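# Place colored plugs on sections fed by matching funnels

## Task

Behind the cover the funnel pipes may cross, and one pipe is blocked for good. Work out which section the red-banded funnel's pipe ends over and set the red plug on that section's flat front part; do likewise for the blue plug and the blue-banded funnel's section. Marbles may be dropped into the funnels from just above. Nothing may go off the table except a marble, and even a lost marble can cost score.

## Robot and tools

Robot: two arms, left_arm and right_arm. Each has a five-finger hand: a right hand on right_arm and its mirror image, a left hand, on left_arm. Base positions in the scene frame: left_arm (+0.014, +0.378, 0) m, right_arm (+0.032, -0.452, 0) m, each turned only slightly about z. A camera stand stands behind the arms. Loose objects may occasionally get a brief push.

Scene frame: origin at table-top height, midway between the nominal bases. +z is up, +x points out over the table, and left_arm is on the +y side. Image left and right do not match these names. Reported positions (metres), quaternions (wxyz) and velocities (m/s, rad/s) all use this frame.

Hand point: a point fixed to the palm, 0.15 m out from the wrist flange along the fingers and 0.05 m in front of the palm. Its +z runs along the straight fingers and +y points out of the palm. For the right hand +x runs across the palm away from the thumb; for the left hand +x points toward the thumb. Straight fingers reach 0.06 to 0.07 m past the point. A wrist bracket on the little-finger side can strike things. With the palm down and the fingers level, the wrist can sit up to 0.11 m below the point.

Row layout (28 numbers, each in [-1, 1], always for both arms):
1-6: left_arm dx, dy, dz, rx, ry, rz.
7-12: left hand motors little, ring, middle, index, thumb_bend, thumb_turn.
13-14: left force_limit, speed.
15-28: the same fourteen values for right_arm and its hand.
The pose numbers are offsets, not poses. They are measured from that arm's Hand target at the start of the action or move, along the Hand target's own axes. 1.0 equals 0.6 m, or 180 degrees for rx, ry, rz, which together form one rotation vector. All zeros means stay at the current Hand target. Hand motor numbers are absolute targets. For the fingers +1 is straight and -1 is curled. For thumb_bend +1 is straight. For thumb_turn +1 puts the thumb beside the palm and -1 puts it across from the fingers; use -1 for grasping objects about 0.035 to 0.065 m thick. force_limit runs from -1 (about 0 N) to +1 (10 N, 15 N for the thumb motors). speed runs from near zero at -1 to full speed at +0.48 and above; close at -0.94 or lower for a gentle grip. A hand never keeps its settings by default. To leave it unchanged, resend the last eight numbers you sent for it; before you have sent any, use its hand_measured plus hand_force_limit and hand_speed.

Tools:
execute_actions(actions, cameras): actions is a list of actions. Each action has up to 15 rows, one per 1/30 s, and a short action repeats its last row. Every row counts from the start pose of its action. Images come back only if actions is empty or cameras names them.
move(target, speed, blend, stop_force, zero, blocking, cameras): target is one row, or up to 15 rows that all count from the same starting Hand targets. Each arm travels in a straight line. speed is in m/s, 0.002 to 3.6, default 0.25, and can be one value per target. blend is a corner radius in metres. stop_force, 3 to 120 N, ends an arm's path when it meets that much resistance. zero (default true) resets the force baseline. blocking=false returns after 0.5 s and cannot be combined with stop_force. The result ends in a move: line giving the outcome (done, off_target, moving, held, fault) and the limits that acted.
wait(seconds 0-10). stop() brakes a running move. zoom_image(camera, region [x0,y0,x1,y1], at most 504x504 pixels). show_instructions() shows the reference pages. zero_wrist_force(arm). finished_scene(scene 1-3) ends the scene for good; scene 1 is practice.
Cameras: cam_high, cam_low, cam_left_wrist, cam_right_wrist, each 672x504.

Reading results: Hand target is the last commanded pose, and the next offsets count from it. The hand point may stop a little short of it; send the remaining distance as an offset. hand_measured, hand_stopped_by (moving, target, force, stalled, fault) and hand_load_n follow the motor order above. A load near 0 means the grip was lost. Wrist force and torque are given along the hand's own axes. Joint torques include the arm's own weight. MOTOR HOT means heat is building, and at 85 °C the arm brakes for 30 to 60 s.

Things to avoid:
- Commanded orientation is clipped to within 32 degrees of the measured one, so make large turns in steps.
- Do not route paths close to an arm's own base.
- Arms are stiff. Pressing into a firm surface, or a net force of about 150 N, or contact torque over 141 N m on the big joints or 26.3 N m on the wrist joints, stops the arm for 10 s.
- The arms must not press on each other.
- Do not drop the plugs from height or release them while they are moving, do not slam fixed objects, and never leave anything except a marble off the table.
- Approach contact slowly, ideally with stop_force.

Each tool is called after ">>>" as a command line: name --argument value for each argument, lists and objects as JSON in quotes; but a table of rows of numbers goes row by row, as --pt "numbers of a row", without its own name.

Reference images:

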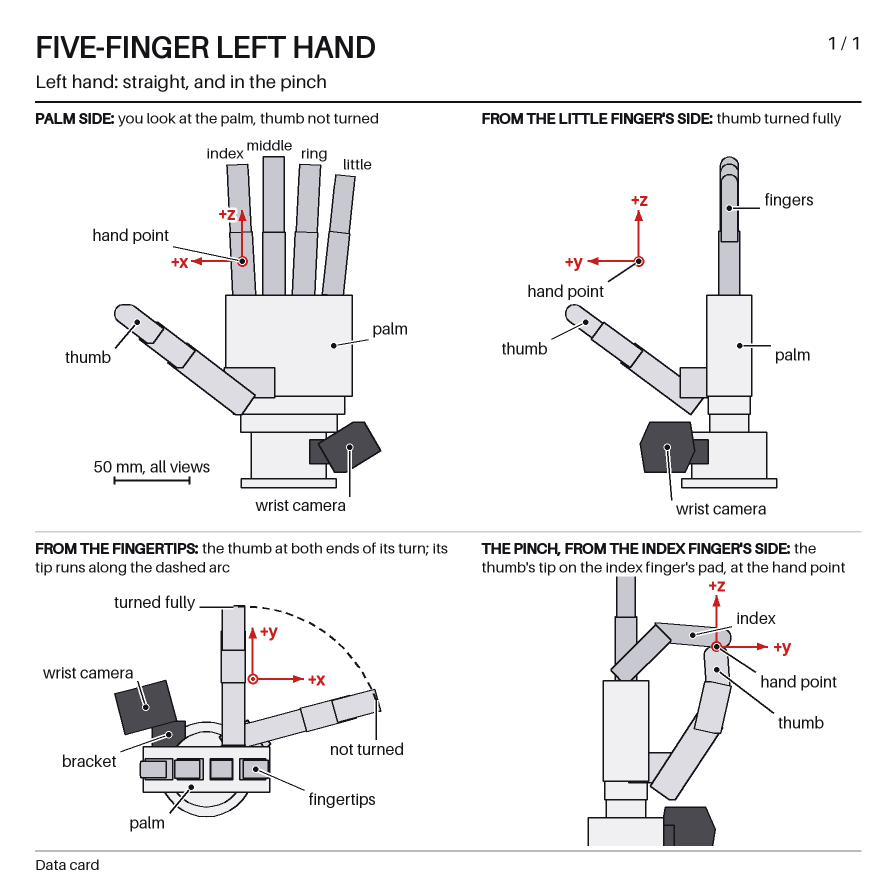

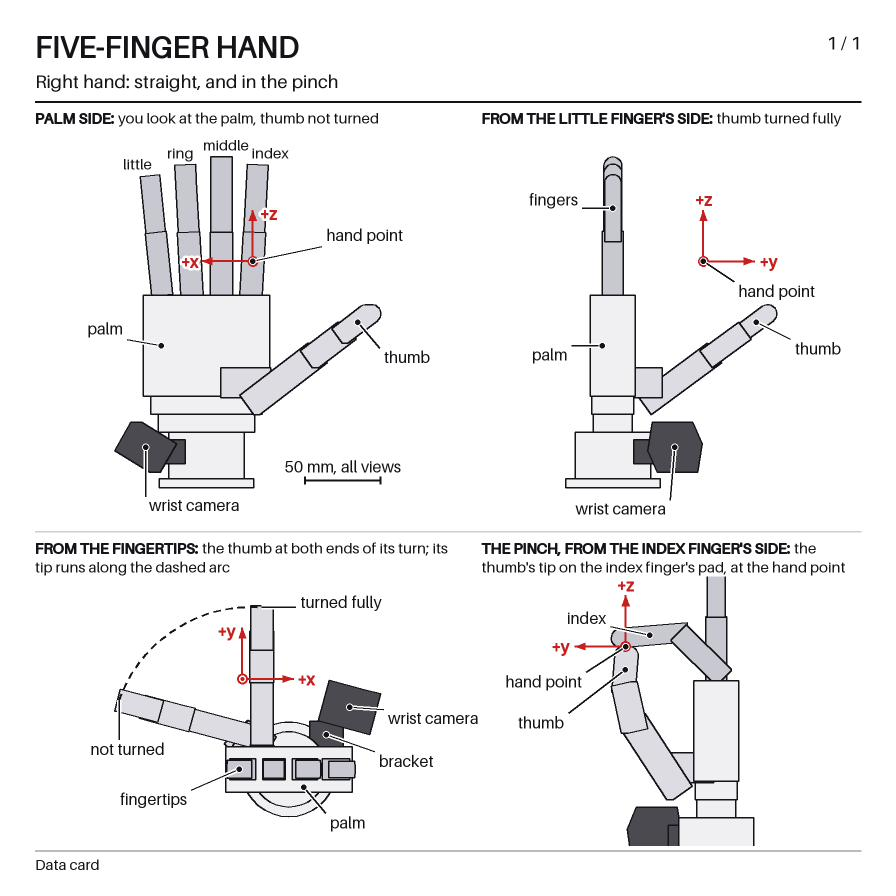

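## Session

>>> execute_actions --actions '[]'

Scene clock: 0.00 s.
left_arm: end_effector_position=(+0.2579, +0.2382, +0.3516) hand_measured=(+1.000, +1.000, +1.000, +1.000, +1.000, +1.000) hand_load_n=(+0.0, +0.0, -0.5, +0.0, +0.0, +0.0) hand_stopped_by=(target, target, target, target, target, target) hand_force_limit=0.00 hand_speed=-0.80 end_effector_quat_wxyz=(+0.013, +0.994, -0.102, -0.023) | right_arm: end_effector_position=(+0.6300, -0.3607, +0.2135) hand_measured=(+1.000, +1.000, +1.000, +1.000, +1.000, +1.000) hand_load_n=(+0.0, +0.0, +0.0, +0.0, +0.0, +0.0) hand_stopped_by=(target, target, target, target, target, target) hand_force_limit=0.00 hand_speed=-0.80 end_effector_quat_wxyz=(-0.561, +0.736, +0.003, -0.378)
Joint positions: left_arm=[3.44 -1.375 -1.725 1.476 -1.565 2.061] | right_arm=[-0.3 -0.261 0.53 2.763 0.87 0.659]
Joint velocities: within noise
Joint torques (N m): no reading
Wrist force (N): no reading
Wrist torque (N m): no reading
Wrist force, peak (N): no reading
Hand target: left_arm +0.2579, +0.2382, +0.3516; +0.013, +0.994, -0.102, -0.023 | right_arm +0.6300, -0.3607, +0.2135; -0.561, +0.736, +0.003, -0.378

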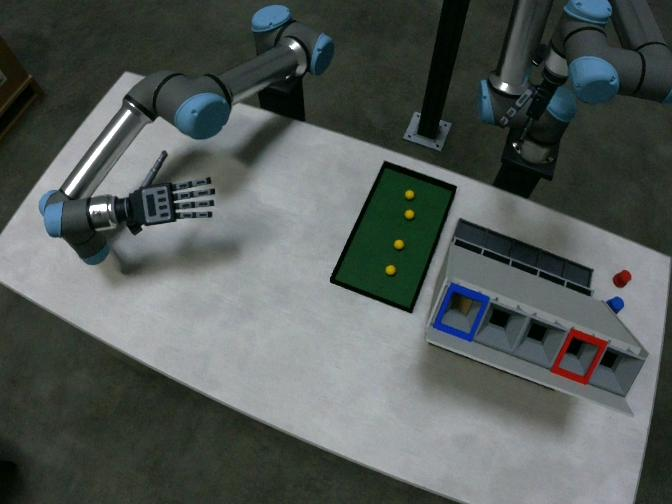

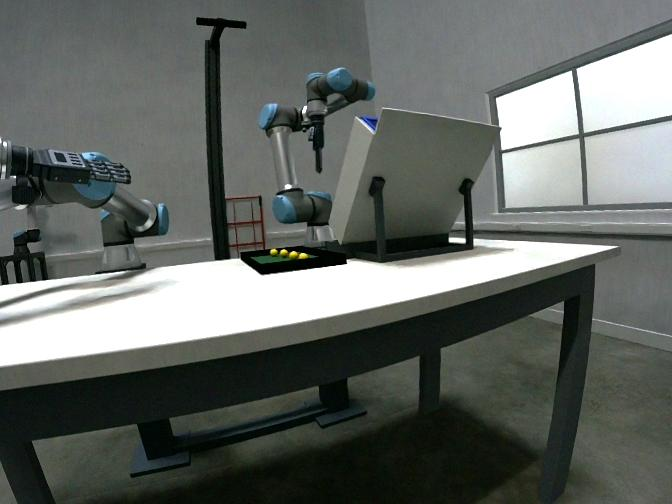

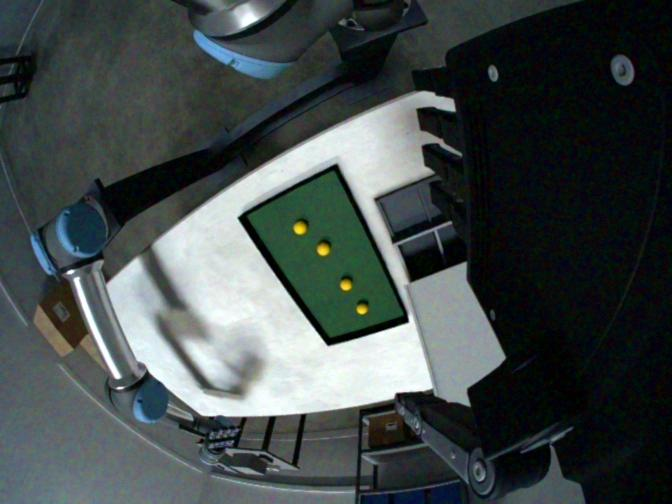

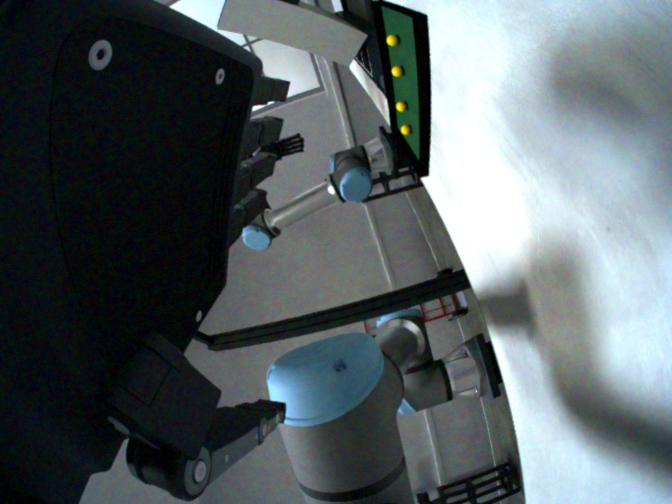

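>>> zoom_image --camera "cam_high" --region '[400, 200, 660, 420]'

>>> zoom_image --camera "cam_left_wrist" --region '[230, 140, 500, 400]'

>>> zoom_image --camera "cam_low" --region '[220, 90, 520, 290]'

Scaled by 1.938.

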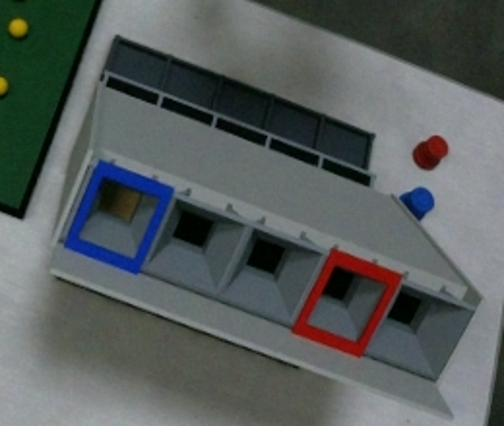

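Scaled by 1.867 from the camera's 672x504 image, which has a finer 960x720 frame.

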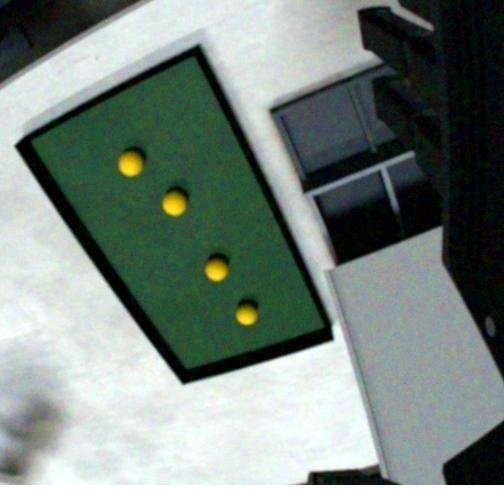

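Scaled by 1.680.

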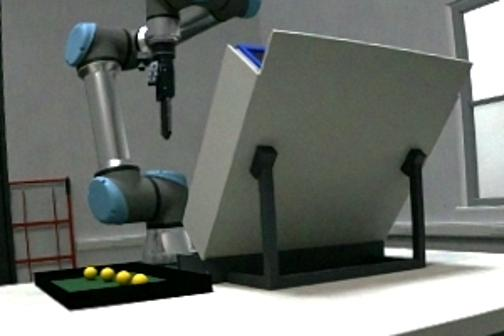

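>>> move --target '[0.044,-0.483,-0.263,0,0,0,1,1,1,1,1,1,0,-0.8,0,0,0,0,0,0,1,1,1,1,1,1,0,-0.8]' --cameras '["all"]'

Scene clock: 94.30 s.
left_arm: end_effector_position=(+0.3501, +0.5197, +0.4993) hand_measured=(+1.000, +1.000, +1.000, +1.000, +1.000, +1.000) hand_load_n=(+0.0, +0.0, +0.0, +0.0, +0.0, +0.0) hand_stopped_by=(target, target, target, target, target, target) hand_force_limit=0.00 hand_speed=-0.80 end_effector_quat_wxyz=(+0.013, +0.994, -0.102, -0.023) | right_arm: end_effector_position=(+0.6300, -0.3607, +0.2135) hand_measured=(+1.000, +1.000, +1.000, +1.000, +1.000, +1.000) hand_load_n=(+0.0, +0.0, -0.5, +0.0, +0.0, +0.0) hand_stopped_by=(target, target, target, target, target, target) hand_force_limit=0.00 hand_speed=-0.80 end_effector_quat_wxyz=(-0.561, +0.736, +0.003, -0.378)
Joint positions: left_arm=[4.072 -1.851 -0.833 1.067 -1.597 2.692] | right_arm=[-0.3 -0.261 0.53 2.763 0.87 0.659]
Joint torques (N m): left_arm=[-9.11 16.97 23.58 -3.91 -1.82 -1.16] | right_arm=[0.4 -62.43 -18.53 1.42 -0.03 -0.09]
Wrist force (N): left_arm=[-0.1 -0.4 0.6] | right_arm=[0.2 -0.1 0.0]
Wrist torque (N m): left_arm=[-0.14 0.07 0.01] | right_arm=[-0.02 -0.03 0.01]
Wrist force, peak (N): left_arm=[0.0 -1.9 0.3] | right_arm=[0.1 0.1 0.3]
Hand target: left_arm +0.3501, +0.5197, +0.4993; +0.013, +0.994, -0.102, -0.023 | right_arm +0.6300, -0.3607, +0.2135; -0.561, +0.736, +0.003, -0.378
Off the commanded pose: left_arm 0.000 m, 0 deg | right_arm 0.000 m, 0 deg.
move: done
camera_calibration:
cam_left_wrist: T_world_to_cam=[[0.444789, 0.891012, -0.0908871, -0.567204], [0.797851, -0.348075, 0.492217, -0.344396], [0.406936, -0.291447, -0.865715, 0.554158], [0, 0, 0, 1]] pos_world=[0.301556, 0.547017, 0.597709]

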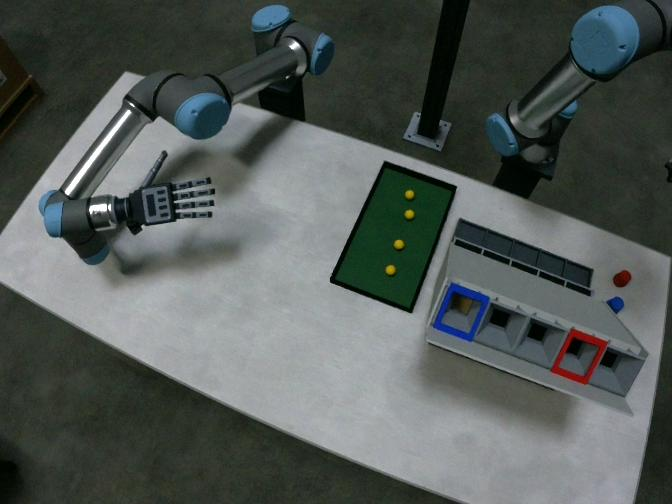

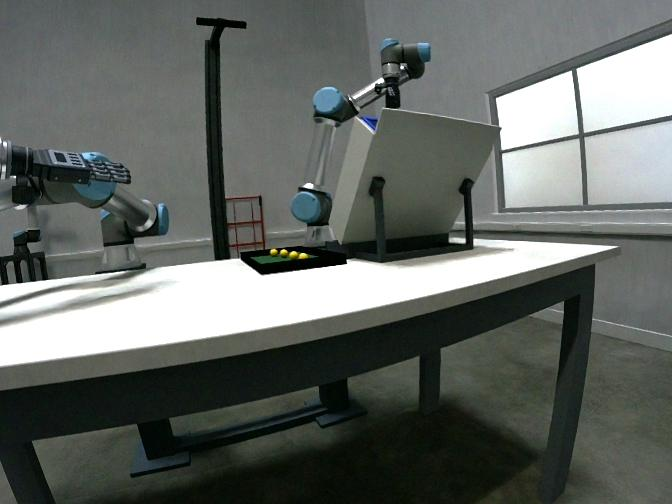

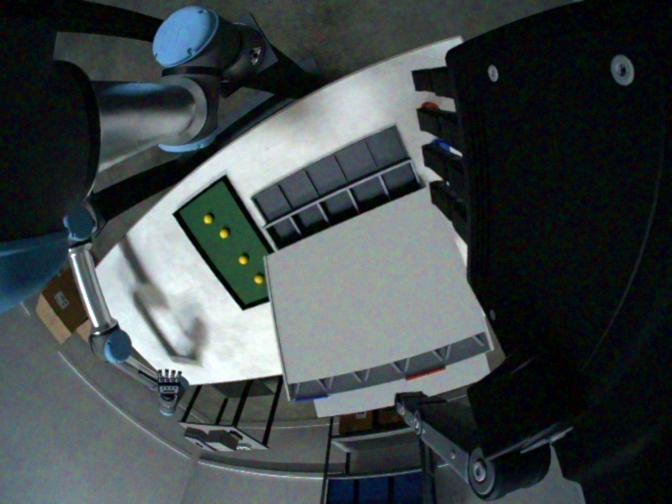

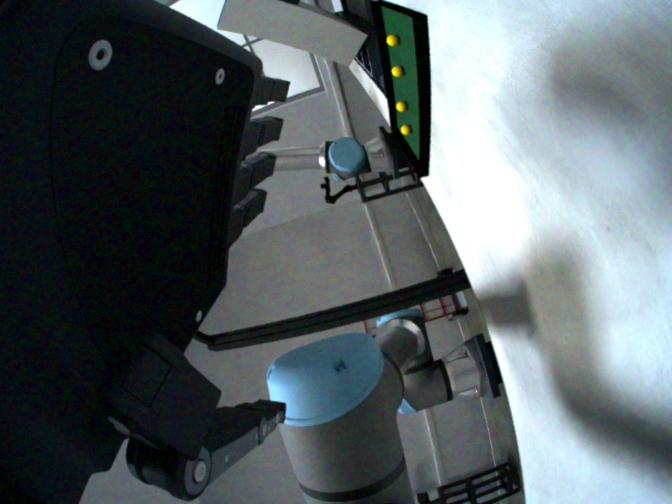

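>>> zoom_image --camera "cam_left_wrist" --region '[220, 100, 500, 300]'

>>> zoom_image --camera "cam_left_wrist" --region '[260, 300, 500, 430]'

Scaled by 1.800 from the camera's 672x504 image, which has a finer 960x720 frame.

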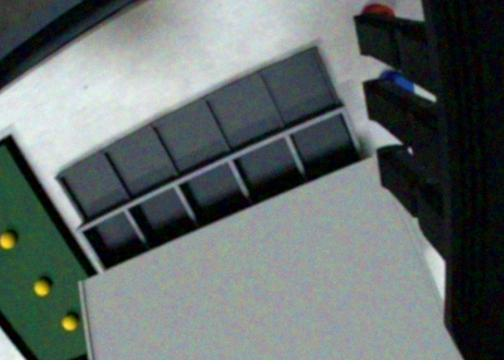

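Scaled by 2.100 from the camera's 672x504 image, which has a finer 960x720 frame.

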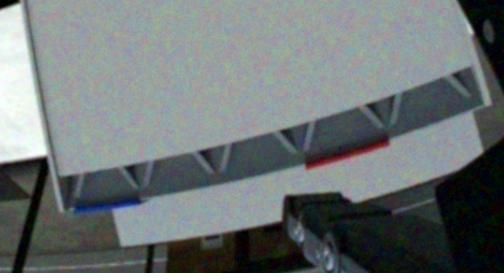

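>>> move --target '[0.3165,0.605,0.4213,0.2946,0.232,0.391,1,1,0.4,0.4,0.5,-1,0,0,0,0,0,0,0,0,1,1,1,1,1,1,0,-0.8]' --cameras '["all"]'

Scene clock: 119.43 s.
left_arm: end_effector_position=(+0.4499, +0.1205, +0.2495) hand_measured=(+1.000, +1.000, +0.400, +0.400, +0.500, -1.000) hand_load_n=(+0.0, +0.0, +0.0, +0.0, -0.5, +0.0) hand_stopped_by=(target, target, target, target, target, target) hand_force_limit=0.00 hand_speed=0.00 end_effector_quat_wxyz=(-0.353, +0.613, -0.612, +0.353) | right_arm: end_effector_position=(+0.6300, -0.3607, +0.2135) hand_measured=(+1.000, +1.000, +1.000, +1.000, +1.000, +1.000) hand_load_n=(+0.0, +0.0, +0.0, +0.0, +0.0, +0.0) hand_stopped_by=(target, target, target, target, target, target) hand_force_limit=0.00 hand_speed=-0.80 end_effector_quat_wxyz=(-0.561, +0.736, +0.003, -0.378)
Joint positions: left_arm=[2.827 -1.516 -1.818 2.784 -1.853 2.971] | right_arm=[-0.3 -0.261 0.53 2.763 0.87 0.659]
Joint torques (N m): left_arm=[-8.68 5.93 14.44 1.39 -2.06 1.54] | right_arm=[-0.39 -62.96 -18.42 1.47 0.08 -0.01]
Wrist force (N): left_arm=[-0.3 1.6 0.1] | right_arm=[0.0 -0.1 0.2]
Wrist torque (N m): left_arm=[0.05 0.02 -0.10] | right_arm=[-0.02 0.00 0.00]
Wrist force, peak (N): left_arm=[-0.4 2.2 -0.4] | right_arm=[0.2 -0.1 0.4]
Hand target: left_arm +0.4499, +0.1205, +0.2495; -0.353, +0.613, -0.612, +0.353 | right_arm +0.6300, -0.3607, +0.2135; -0.561, +0.736, +0.003, -0.378
Off the commanded pose: left_arm 0.000 m, 0 deg | right_arm 0.000 m, 0 deg.
move: done
camera_calibration:
cam_left_wrist: T_world_to_cam=[[0.527676, -0.256402, 0.809825, -0.402356], [-0.550181, -0.829526, 0.0958545, 0.32338], [0.647193, -0.49613, -0.578788, 0.025939], [0, 0, 0, 1]] pos_world=[0.373443, 0.177956, 0.309853]

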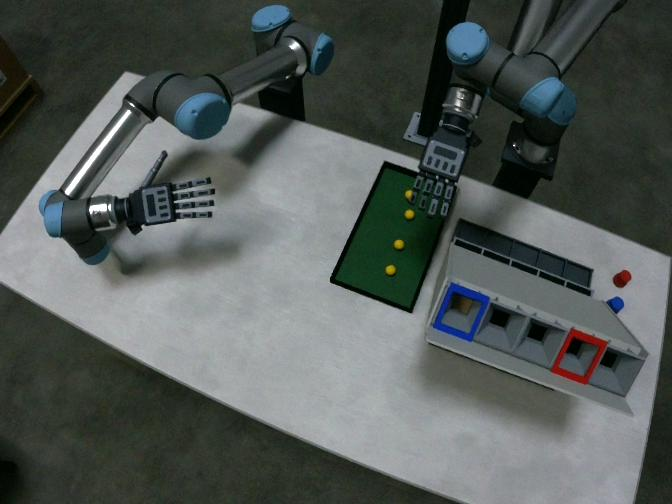

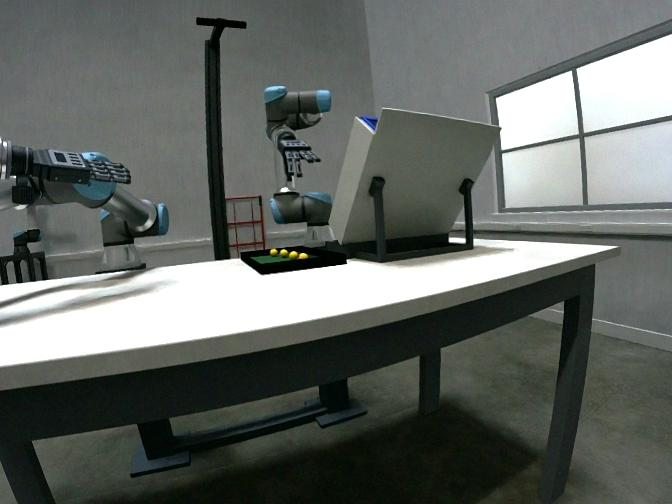

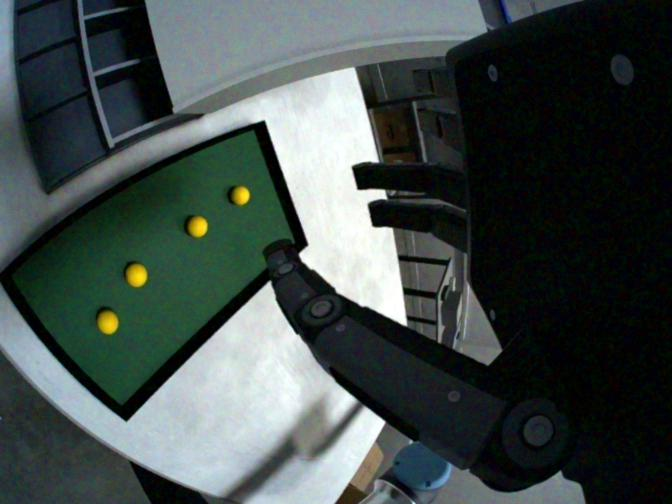

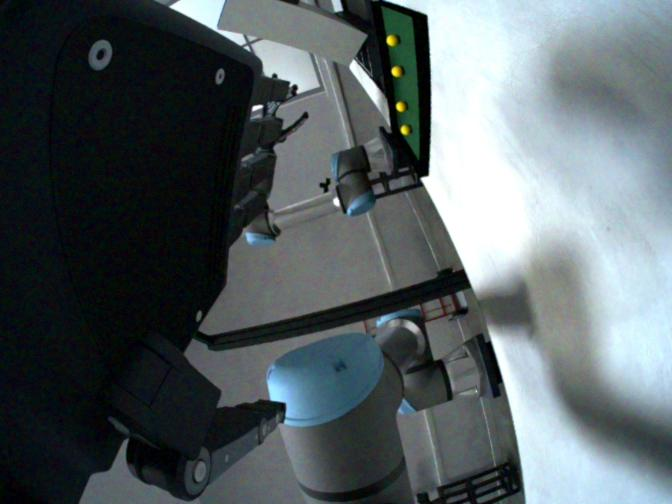

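>>> move --target '[0.0258,0.1315,0.2722,0.111,0,0,1,1,0.5,0.5,0.0,-1,0,0,0,0,0,0,0,0,1,1,1,1,1,1,0,-0.8]' --cameras '["cam_left_wrist","cam_low"]'

Scene clock: 141.03 s.
left_arm: end_effector_position=(+0.5517, +0.1048, +0.0993) hand_measured=(+1.000, +1.000, +0.500, +0.500, +0.000, -1.000) hand_load_n=(+0.0, +0.0, +0.0, +0.0, +0.5, +0.0) hand_stopped_by=(target, target, target, target, target, target) hand_force_limit=0.00 hand_speed=0.00 end_effector_quat_wxyz=(-0.454, +0.542, -0.542, +0.454) | right_arm: end_effector_position=(+0.6300, -0.3607, +0.2135) hand_measured=(+1.000, +1.000, +1.000, +1.000, +1.000, +1.000) hand_load_n=(+0.0, +0.0, +0.0, +0.0, +0.0, -0.5) hand_stopped_by=(target, target, target, target, target, target) hand_force_limit=0.00 hand_speed=-0.80 end_effector_quat_wxyz=(-0.561, +0.736, +0.003, -0.378)
Joint positions: left_arm=[2.832 -1.813 -2.105 3.731 -1.888 3.082] | right_arm=[-0.3 -0.261 0.53 2.763 0.87 0.659]
Joint torques (N m): left_arm=[7.83 14.97 9.7 2.19 1.32 1.67] | right_arm=[-0.32 -63.77 -19.16 1.38 0.12 0.06]
Wrist force (N): left_arm=[0.2 2.0 -0.5] | right_arm=[0.3 0.0 0.0]
Wrist torque (N m): left_arm=[0.17 -0.09 -0.09] | right_arm=[0.00 -0.03 0.02]
Wrist force, peak (N): left_arm=[0.2 3.4 0.0] | right_arm=[0.3 -0.1 0.1]
Hand target: left_arm +0.5517, +0.1048, +0.0993; -0.454, +0.542, -0.542, +0.454 | right_arm +0.6300, -0.3607, +0.2135; -0.561, +0.736, +0.003, -0.378
Off the commanded pose: left_arm 0.000 m, 0 deg | right_arm 0.000 m, 0 deg.
move: done
camera_calibration:
cam_left_wrist: T_world_to_cam=[[0.219255, -0.256343, 0.94139, -0.181428], [-0.549526, -0.829715, -0.0979466, 0.399657], [0.806194, -0.495843, -0.322786, -0.247732], [0, 0, 0, 1]] pos_world=[0.459121, 0.162257, 0.129975]
Images, in order (width x height): cam_low 672x504, cam_left_wrist 672x504.

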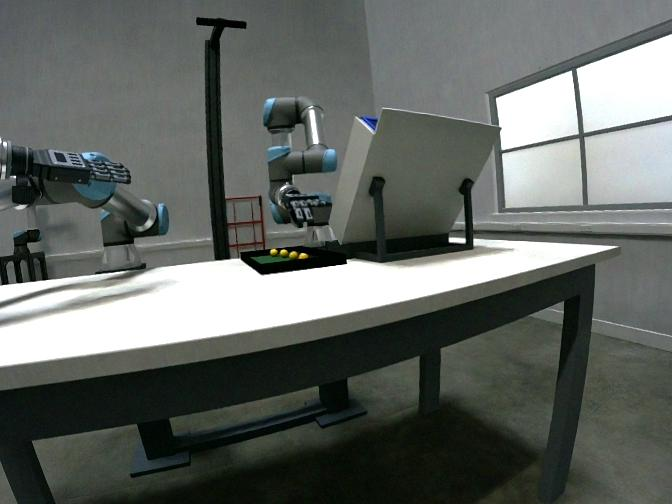

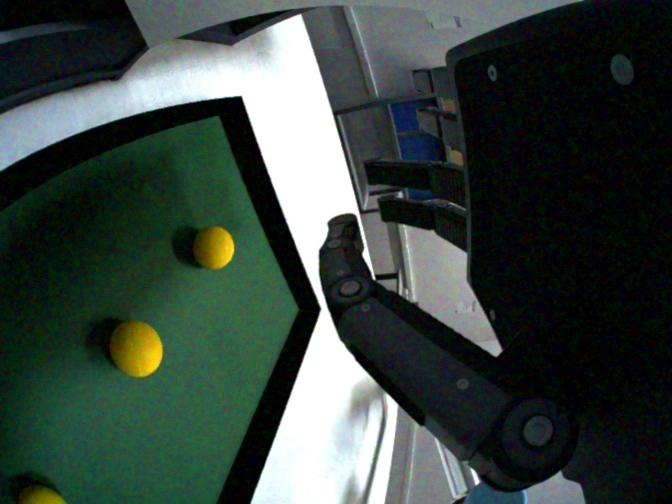

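>>> move --target '[0.003,0.105,0.0185,0,0,0,1,1,0.5,0.5,0.0,-1,0,0,0,0,0,0,0,0,1,1,1,1,1,1,0,-0.8]' --cameras '["cam_left_wrist","cam_high","cam_low"]' --speed 0.15

>>> zoom_image --camera "cam_low" --region '[230, 170, 380, 280]'

Scene clock: 149.80 s.
left_arm: end_effector_position=(+0.5515, +0.1029, +0.0354) hand_measured=(+1.000, +1.000, +0.500, +0.500, +0.000, -1.000) hand_load_n=(+0.0, +0.0, +0.0, +0.0, +0.0, +0.5) hand_stopped_by=(target, target, target, target, target, target) hand_force_limit=0.00 hand_speed=0.00 end_effector_quat_wxyz=(-0.454, +0.542, -0.542, +0.454) | right_arm: end_effector_position=(+0.6300, -0.3607, +0.2135) hand_measured=(+1.000, +1.000, +1.000, +1.000, +1.000, +1.000) hand_load_n=(+0.0, +0.0, +0.0, +0.0, +0.0, -0.5) hand_stopped_by=(target, target, target, target, target, target) hand_force_limit=0.00 hand_speed=-0.80 end_effector_quat_wxyz=(-0.561, +0.736, +0.003, -0.378)
Joint positions: left_arm=[2.827 -1.95 -2.149 3.913 -1.893 3.081] | right_arm=[-0.3 -0.261 0.53 2.763 0.87 0.659]
Joint torques (N m): left_arm=[-8.34 17.74 6.97 2.57 -1.87 1.72] | right_arm=[-0.04 -64.45 -19.02 1.57 0.09 0.02]
Wrist force (N): left_arm=[0.0 1.8 -0.4] | right_arm=[0.1 0.2 0.1]
Wrist torque (N m): left_arm=[0.14 -0.05 0.00] | right_arm=[0.02 -0.01 0.01]
Wrist force, peak (N): left_arm=[0.0 2.9 -0.5] | right_arm=[0.4 -0.1 0.1]
Hand target: left_arm +0.5515, +0.1029, +0.0353; -0.454, +0.542, -0.542, +0.454 | right_arm +0.6300, -0.3607, +0.2135; -0.561, +0.736, +0.003, -0.378
Off the commanded pose: left_arm 0.000 m, 0 deg | right_arm 0.000 m, 0 deg.
move: done
camera_calibration:
cam_left_wrist: T_world_to_cam=[[0.219237, -0.256333, 0.941397, -0.121616], [-0.549482, -0.829743, -0.0979645, 0.391687], [0.806229, -0.495803, -0.32276, -0.269196], [0, 0, 0, 1]] pos_world=[0.458921, 0.160357, 0.0659752]
Images, in order (width x height): cam_high 672x504, cam_low 672x504, cam_left_wrist 672x504.

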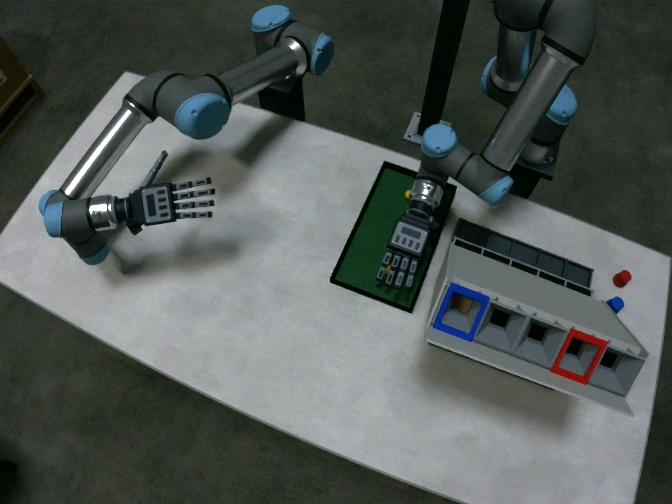

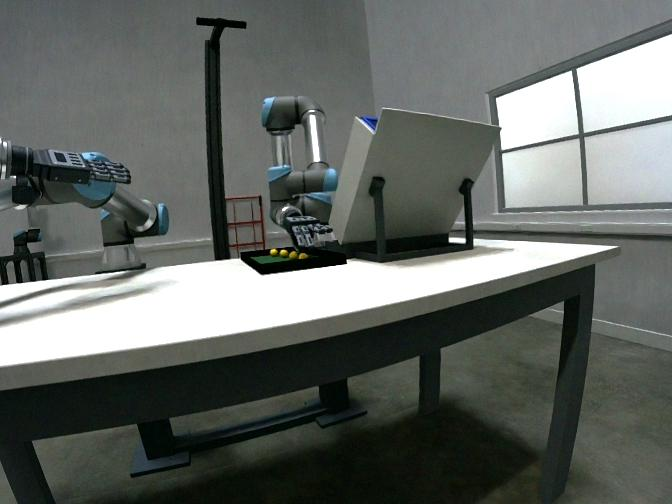

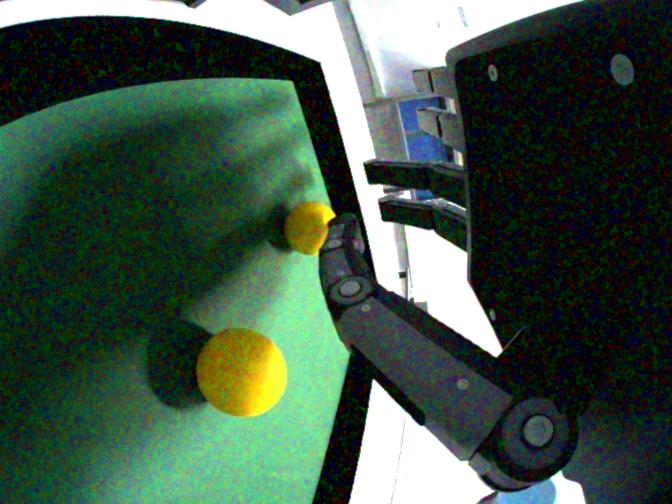

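Scaled by 3.360.

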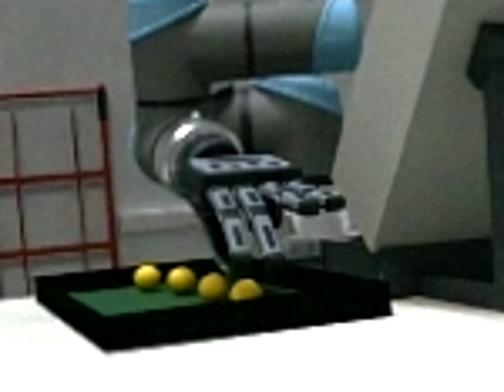

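>>> move --target '[0,0.0235,0.005,-0.0222,0,0,1,1,0.5,0.5,0.0,-1,0,0,0,0,0,0,0,0,1,1,1,1,1,1,0,-0.8]' --cameras '["cam_left_wrist","cam_low"]' --speed 0.05

>>> zoom_image --camera "cam_left_wrist" --region '[220, 130, 420, 330]'

>>> zoom_image --camera "cam_low" --region '[260, 200, 360, 280]'

Scene clock: 162.67 s.
left_arm: end_effector_position=(+0.5520, +0.1029, +0.0210) hand_measured=(+1.000, +1.000, +0.500, +0.500, +0.000, -1.000) hand_load_n=(+0.0, +0.0, +0.0, +0.0, +0.0, +0.0) hand_stopped_by=(target, target, target, target, target, target) hand_force_limit=0.00 hand_speed=0.00 end_effector_quat_wxyz=(-0.434, +0.558, -0.557, +0.435) | right_arm: end_effector_position=(+0.6300, -0.3607, +0.2135) hand_measured=(+1.000, +1.000, +1.000, +1.000, +1.000, +1.000) hand_load_n=(+0.0, +0.0, +0.0, +0.0, +0.0, +0.0) hand_stopped_by=(target, target, target, target, target, target) hand_force_limit=0.00 hand_speed=-0.80 end_effector_quat_wxyz=(-0.561, +0.736, +0.003, -0.378)
Joint positions: left_arm=[2.834 -1.972 -2.111 3.824 -1.881 3.059] | right_arm=[-0.3 -0.261 0.53 2.763 0.87 0.659]
Joint torques (N m): left_arm=[8.1 19.2 20.16 -0.47 1.29 -1.46] | right_arm=[-0.04 -63.67 -19.22 1.48 0.25 0.04]
Wrist force (N): left_arm=[0.2 1.9 -0.6] | right_arm=[0.1 0.0 0.2]
Wrist torque (N m): left_arm=[0.15 -0.07 0.02] | right_arm=[-0.02 -0.03 0.01]
Wrist force, peak (N): left_arm=[-0.2 2.0 -0.8] | right_arm=[0.3 0.0 0.2]
Hand target: left_arm +0.5520, +0.1029, +0.0209; -0.434, +0.558, -0.557, +0.435 | right_arm +0.6300, -0.3607, +0.2135; -0.561, +0.736, +0.003, -0.378
Off the commanded pose: left_arm 0.000 m, 0 deg | right_arm 0.000 m, 0 deg.
move: done
camera_calibration:
cam_left_wrist: T_world_to_cam=[[0.284231, -0.256377, 0.923842, -0.14369], [-0.555033, -0.829699, -0.0594884, 0.392799], [0.781762, -0.495854, -0.378124, -0.259571], [0, 0, 0, 1]] pos_world=[0.461781, 0.160357, 0.0579636]
Images, in order (width x height): cam_low 672x504, cam_left_wrist 672x504.

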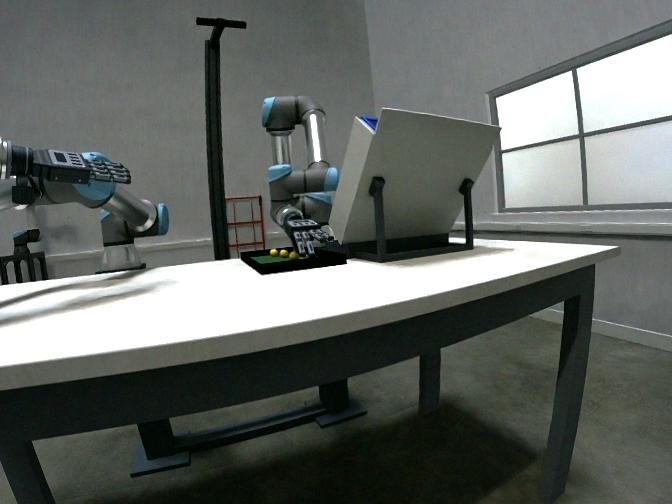

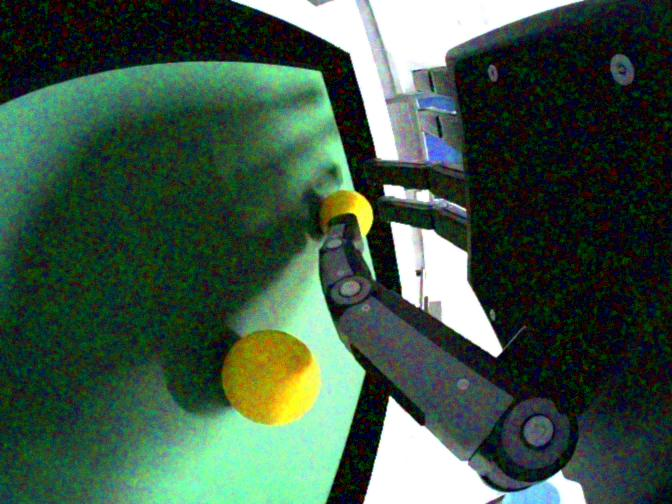

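Scaled by 2.520 from the camera's 672x504 image, which has a finer 960x720 frame.

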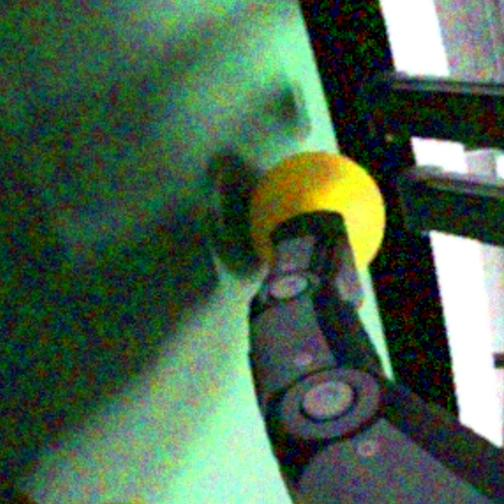

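Scaled by 5.040.

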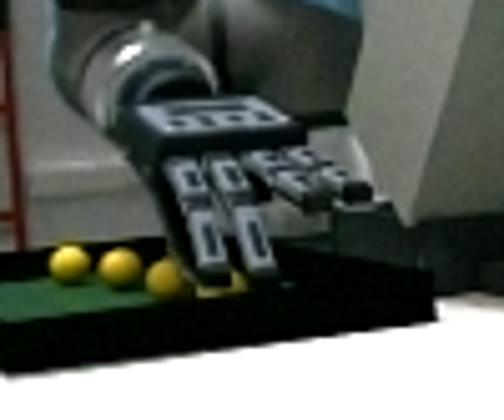

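>>> move --target '[-0.003,0,0,0,0,0,1,1,-0.15,-0.15,0.0,-1,-0.5,-0.88,0,0,0,0,0,0,1,1,1,1,1,1,0,-0.8]' --cameras '["cam_left_wrist"]' --speed 0.05

>>> zoom_image --camera "cam_left_wrist" --region '[220, 130, 420, 330]'

Scene clock: 172.23 s.
left_arm: end_effector_position=(+0.5520, +0.1047, +0.0209) hand_measured=(+1.000, +1.000, +0.146, +0.112, +0.000, -1.000) hand_load_n=(+0.0, +0.0, +3.0, +3.5, +3.0, +0.0) hand_stopped_by=(target, target, force, force, target, target) hand_force_limit=-0.50 hand_speed=-0.88 end_effector_quat_wxyz=(-0.434, +0.558, -0.557, +0.435) | right_arm: end_effector_position=(+0.6300, -0.3607, +0.2135) hand_measured=(+1.000, +1.000, +1.000, +1.000, +1.000, +1.000) hand_load_n=(+0.0, +0.0, +0.0, +0.0, +0.0, +0.0) hand_stopped_by=(target, target, target, target, target, target) hand_force_limit=0.00 hand_speed=-0.80 end_effector_quat_wxyz=(-0.561, +0.736, +0.003, -0.378)
Joint positions: left_arm=[2.839 -1.97 -2.114 3.826 -1.877 3.061] | right_arm=[-0.3 -0.261 0.53 2.763 0.87 0.659]
Joint torques (N m): left_arm=[7.71 46.61 7.67 1.71 1.14 1.62] | right_arm=[-1.16 -64.73 -20.41 1.59 0.4 0.18]
Wrist force (N): left_arm=[0.4 0.3 -0.7] | right_arm=[0.3 -0.1 0.0]
Wrist torque (N m): left_arm=[0.09 -0.07 -0.05] | right_arm=[-0.01 -0.04 0.01]
Wrist force, peak (N): left_arm=[0.0 2.1 -0.5] | right_arm=[0.3 0.0 0.2]
Hand target: left_arm +0.5520, +0.1047, +0.0209; -0.434, +0.558, -0.557, +0.435 | right_arm +0.6300, -0.3607, +0.2135; -0.561, +0.736, +0.003, -0.378
Off the commanded pose: left_arm 0.000 m, 0 deg | right_arm 0.000 m, 0 deg.
move: done
camera_calibration:
cam_left_wrist: T_world_to_cam=[[0.284354, -0.256346, 0.923812, -0.143288], [-0.555011, -0.829719, -0.059401, 0.394281], [0.781732, -0.495835, -0.378209, -0.258663], [0, 0, 0, 1]] pos_world=[0.461781, 0.162157, 0.0579634]
Images, in order (width x height): cam_left_wrist 672x504.

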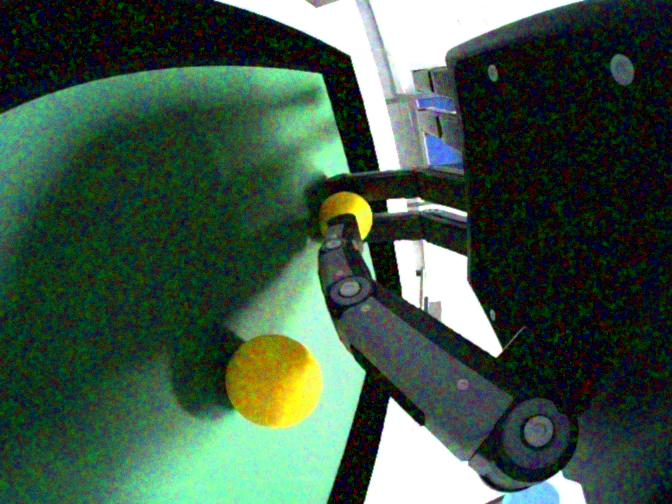

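Scaled by 2.520 from the camera's 672x504 image, which has a finer 960x720 frame.

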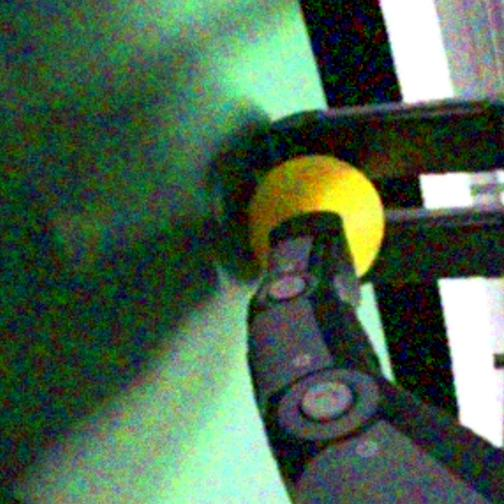

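>>> move --target '[0,-0.081,-0.0202,0,0,0,1,1,-0.15,-0.15,0.0,-1,-0.5,-0.88,0,0,0,0,0,0,1,1,1,1,1,1,0,-0.8]' --cameras '["cam_left_wrist"]' --speed 0.1

Scene clock: 176.13 s.
left_arm: end_effector_position=(+0.5521, +0.1048, +0.0710) hand_measured=(+1.000, +1.000, +0.146, +0.112, +0.000, -1.000) hand_load_n=(+0.0, +0.0, +2.5, +3.0, +3.5, -0.5) hand_stopped_by=(target, target, force, force, target, target) hand_force_limit=-0.50 hand_speed=-0.88 end_effector_quat_wxyz=(-0.434, +0.558, -0.557, +0.435) | right_arm: end_effector_position=(+0.6300, -0.3607, +0.2135) hand_measured=(+1.000, +1.000, +1.000, +1.000, +1.000, +1.000) hand_load_n=(+0.0, +0.0, +0.0, +0.0, +0.0, +0.0) hand_stopped_by=(target, target, target, target, target, target) hand_force_limit=0.00 hand_speed=-0.80 end_effector_quat_wxyz=(-0.561, +0.736, +0.003, -0.378)
Joint positions: left_arm=[2.839 -1.866 -2.08 3.687 -1.877 3.061] | right_arm=[-0.3 -0.261 0.53 2.763 0.87 0.659]
Joint torques (N m): left_arm=[7.57 45.84 22.26 -0.63 1.25 -1.21] | right_arm=[-0.33 -64.62 -19.8 1.71 0.36 0.12]
Wrist force (N): left_arm=[0.4 1.9 -0.3] | right_arm=[0.2 0.0 0.1]
Wrist torque (N m): left_arm=[0.09 -0.11 -0.06] | right_arm=[-0.01 -0.04 0.02]
Wrist force, peak (N): left_arm=[0.1 3.0 -0.2] | right_arm=[0.3 0.1 0.2]
Hand target: left_arm +0.5521, +0.1048, +0.0710; -0.434, +0.558, -0.557, +0.435 | right_arm +0.6300, -0.3607, +0.2135; -0.561, +0.736, +0.003, -0.378
Off the commanded pose: left_arm 0.000 m, 0 deg | right_arm 0.000 m, 0 deg.
move: done
camera_calibration:
cam_left_wrist: T_world_to_cam=[[0.284354, -0.256346, 0.923812, -0.189482], [-0.555011, -0.829719, -0.059401, 0.39739], [0.781732, -0.495835, -0.378209, -0.239781], [0, 0, 0, 1]] pos_world=[0.461881, 0.162257, 0.107963]
Images, in order (width x height): cam_left_wrist 672x504.

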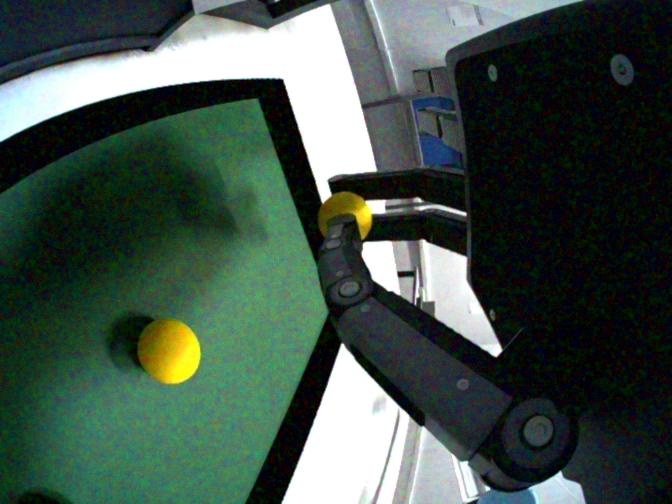

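>>> move --pt "0 -0.6145 -0.1532 0 0 0 1 1 -0.15 -0.15 0.0 -1 -0.5 -0.88 0 0 0 0 0 0 1 1 1 1 1 1 0 -0.8" --pt "-0.325 -0.6823 -0.0877 0 0 0 1 1 -0.15 -0.15 0.0 -1 -0.5 -0.88 0 0 0 0 0 0 1 1 1 1 1 1 0 -0.8" --cameras '["all"]' --blend '[0.05,0]' --speed 0.25

>>> zoom_image --camera "cam_left_wrist" --region '[0, 0, 400, 300]'

Scene clock: 187.53 s.
left_arm: end_effector_position=(+0.6009, +0.3003, +0.4806) hand_measured=(+1.000, +1.000, +0.146, +0.112, +0.000, -1.000) hand_load_n=(+0.0, +0.0, +3.0, +3.5, +4.0, +0.0) hand_stopped_by=(target, target, force, force, target, target) hand_force_limit=-0.50 hand_speed=-0.88 end_effector_quat_wxyz=(-0.434, +0.558, -0.557, +0.435) | right_arm: end_effector_position=(+0.6300, -0.3607, +0.2135) hand_measured=(+1.000, +1.000, +1.000, +1.000, +1.000, +1.000) hand_load_n=(+0.0, +0.0, +0.0, +0.0, +0.0, +0.0) hand_stopped_by=(target, target, target, target, target, target) hand_force_limit=0.00 hand_speed=-0.80 end_effector_quat_wxyz=(-0.561, +0.736, +0.003, -0.378)
Joint positions: left_arm=[3.404 -1.536 -1.324 2.606 -1.329 3.202] | right_arm=[-0.3 -0.261 0.53 2.763 0.87 0.659]
Joint torques (N m): left_arm=[8.66 7.73 27.93 -0.63 1.56 1.59] | right_arm=[-1.14 -65.55 -21 1.75 0.43 0.26]
Wrist force (N): left_arm=[0.1 2.4 -0.5] | right_arm=[0.2 0.1 0.1]
Wrist torque (N m): left_arm=[0.19 -0.08 -0.12] | right_arm=[0.01 -0.03 0.02]
Wrist force, peak (N): left_arm=[0.3 3.8 -0.1] | right_arm=[0.3 -0.1 0.3]
Hand target: left_arm +0.6009, +0.3003, +0.4806; -0.434, +0.558, -0.557, +0.435 | right_arm +0.6300, -0.3607, +0.2135; -0.561, +0.736, +0.003, -0.378
Off the commanded pose: left_arm 0.000 m, 0 deg | right_arm 0.000 m, 0 deg.
move: done
camera_calibration:
cam_left_wrist: T_world_to_cam=[[0.284354, -0.256346, 0.923812, -0.531636], [-0.555011, -0.829719, -0.059401, 0.611015], [0.781732, -0.495835, -0.378209, -0.0260797], [0, 0, 0, 1]] pos_world=[0.510681, 0.357757, 0.517563]

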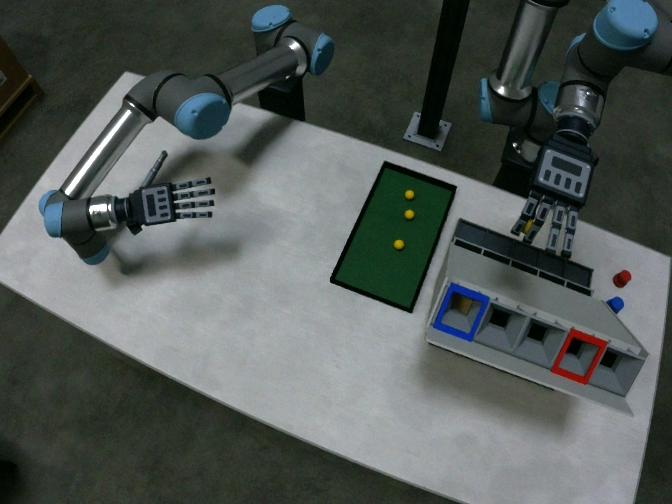

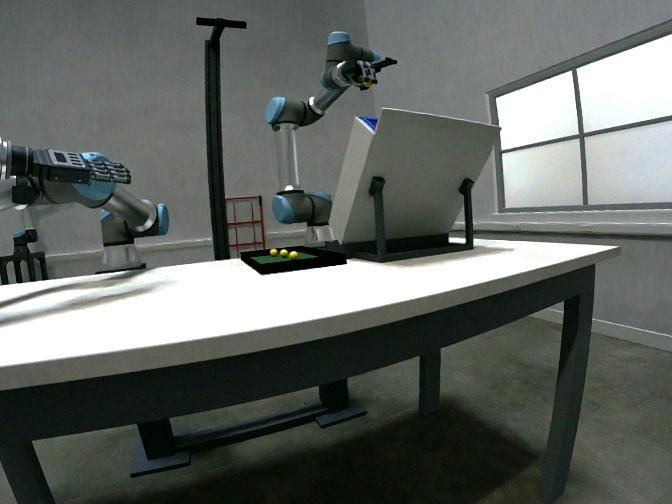

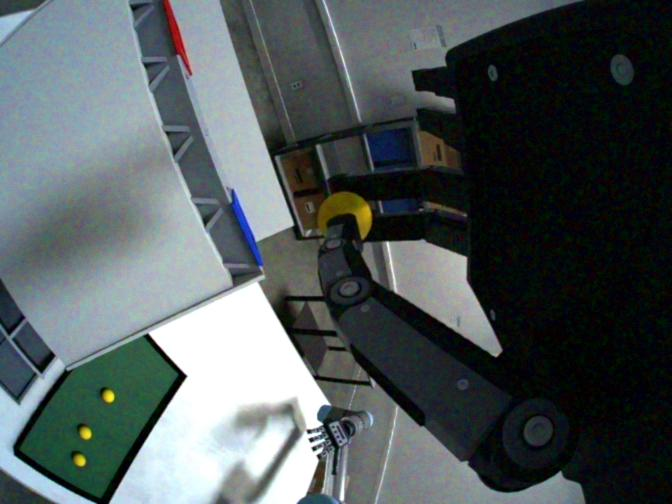

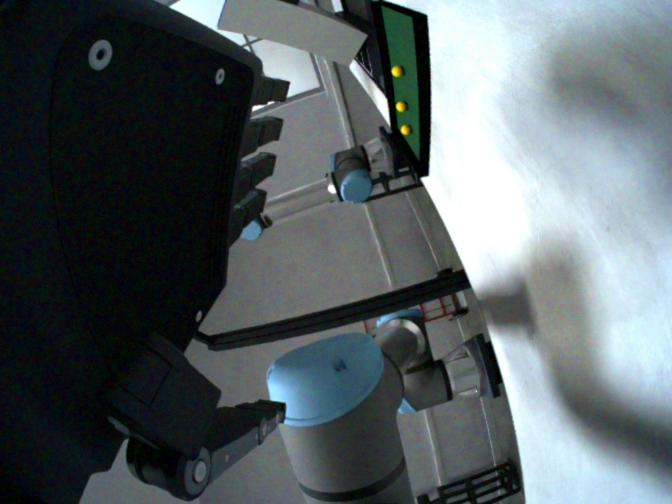

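Scaled by 1.260 from the camera's 672x504 image, which has a finer 960x720 frame.

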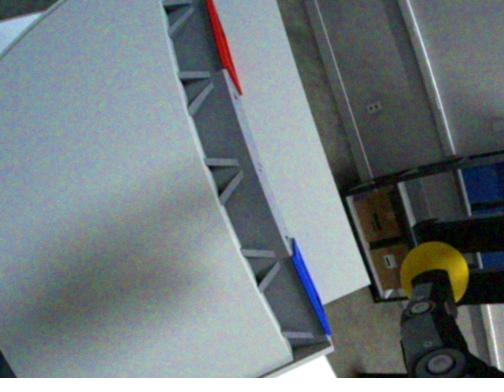

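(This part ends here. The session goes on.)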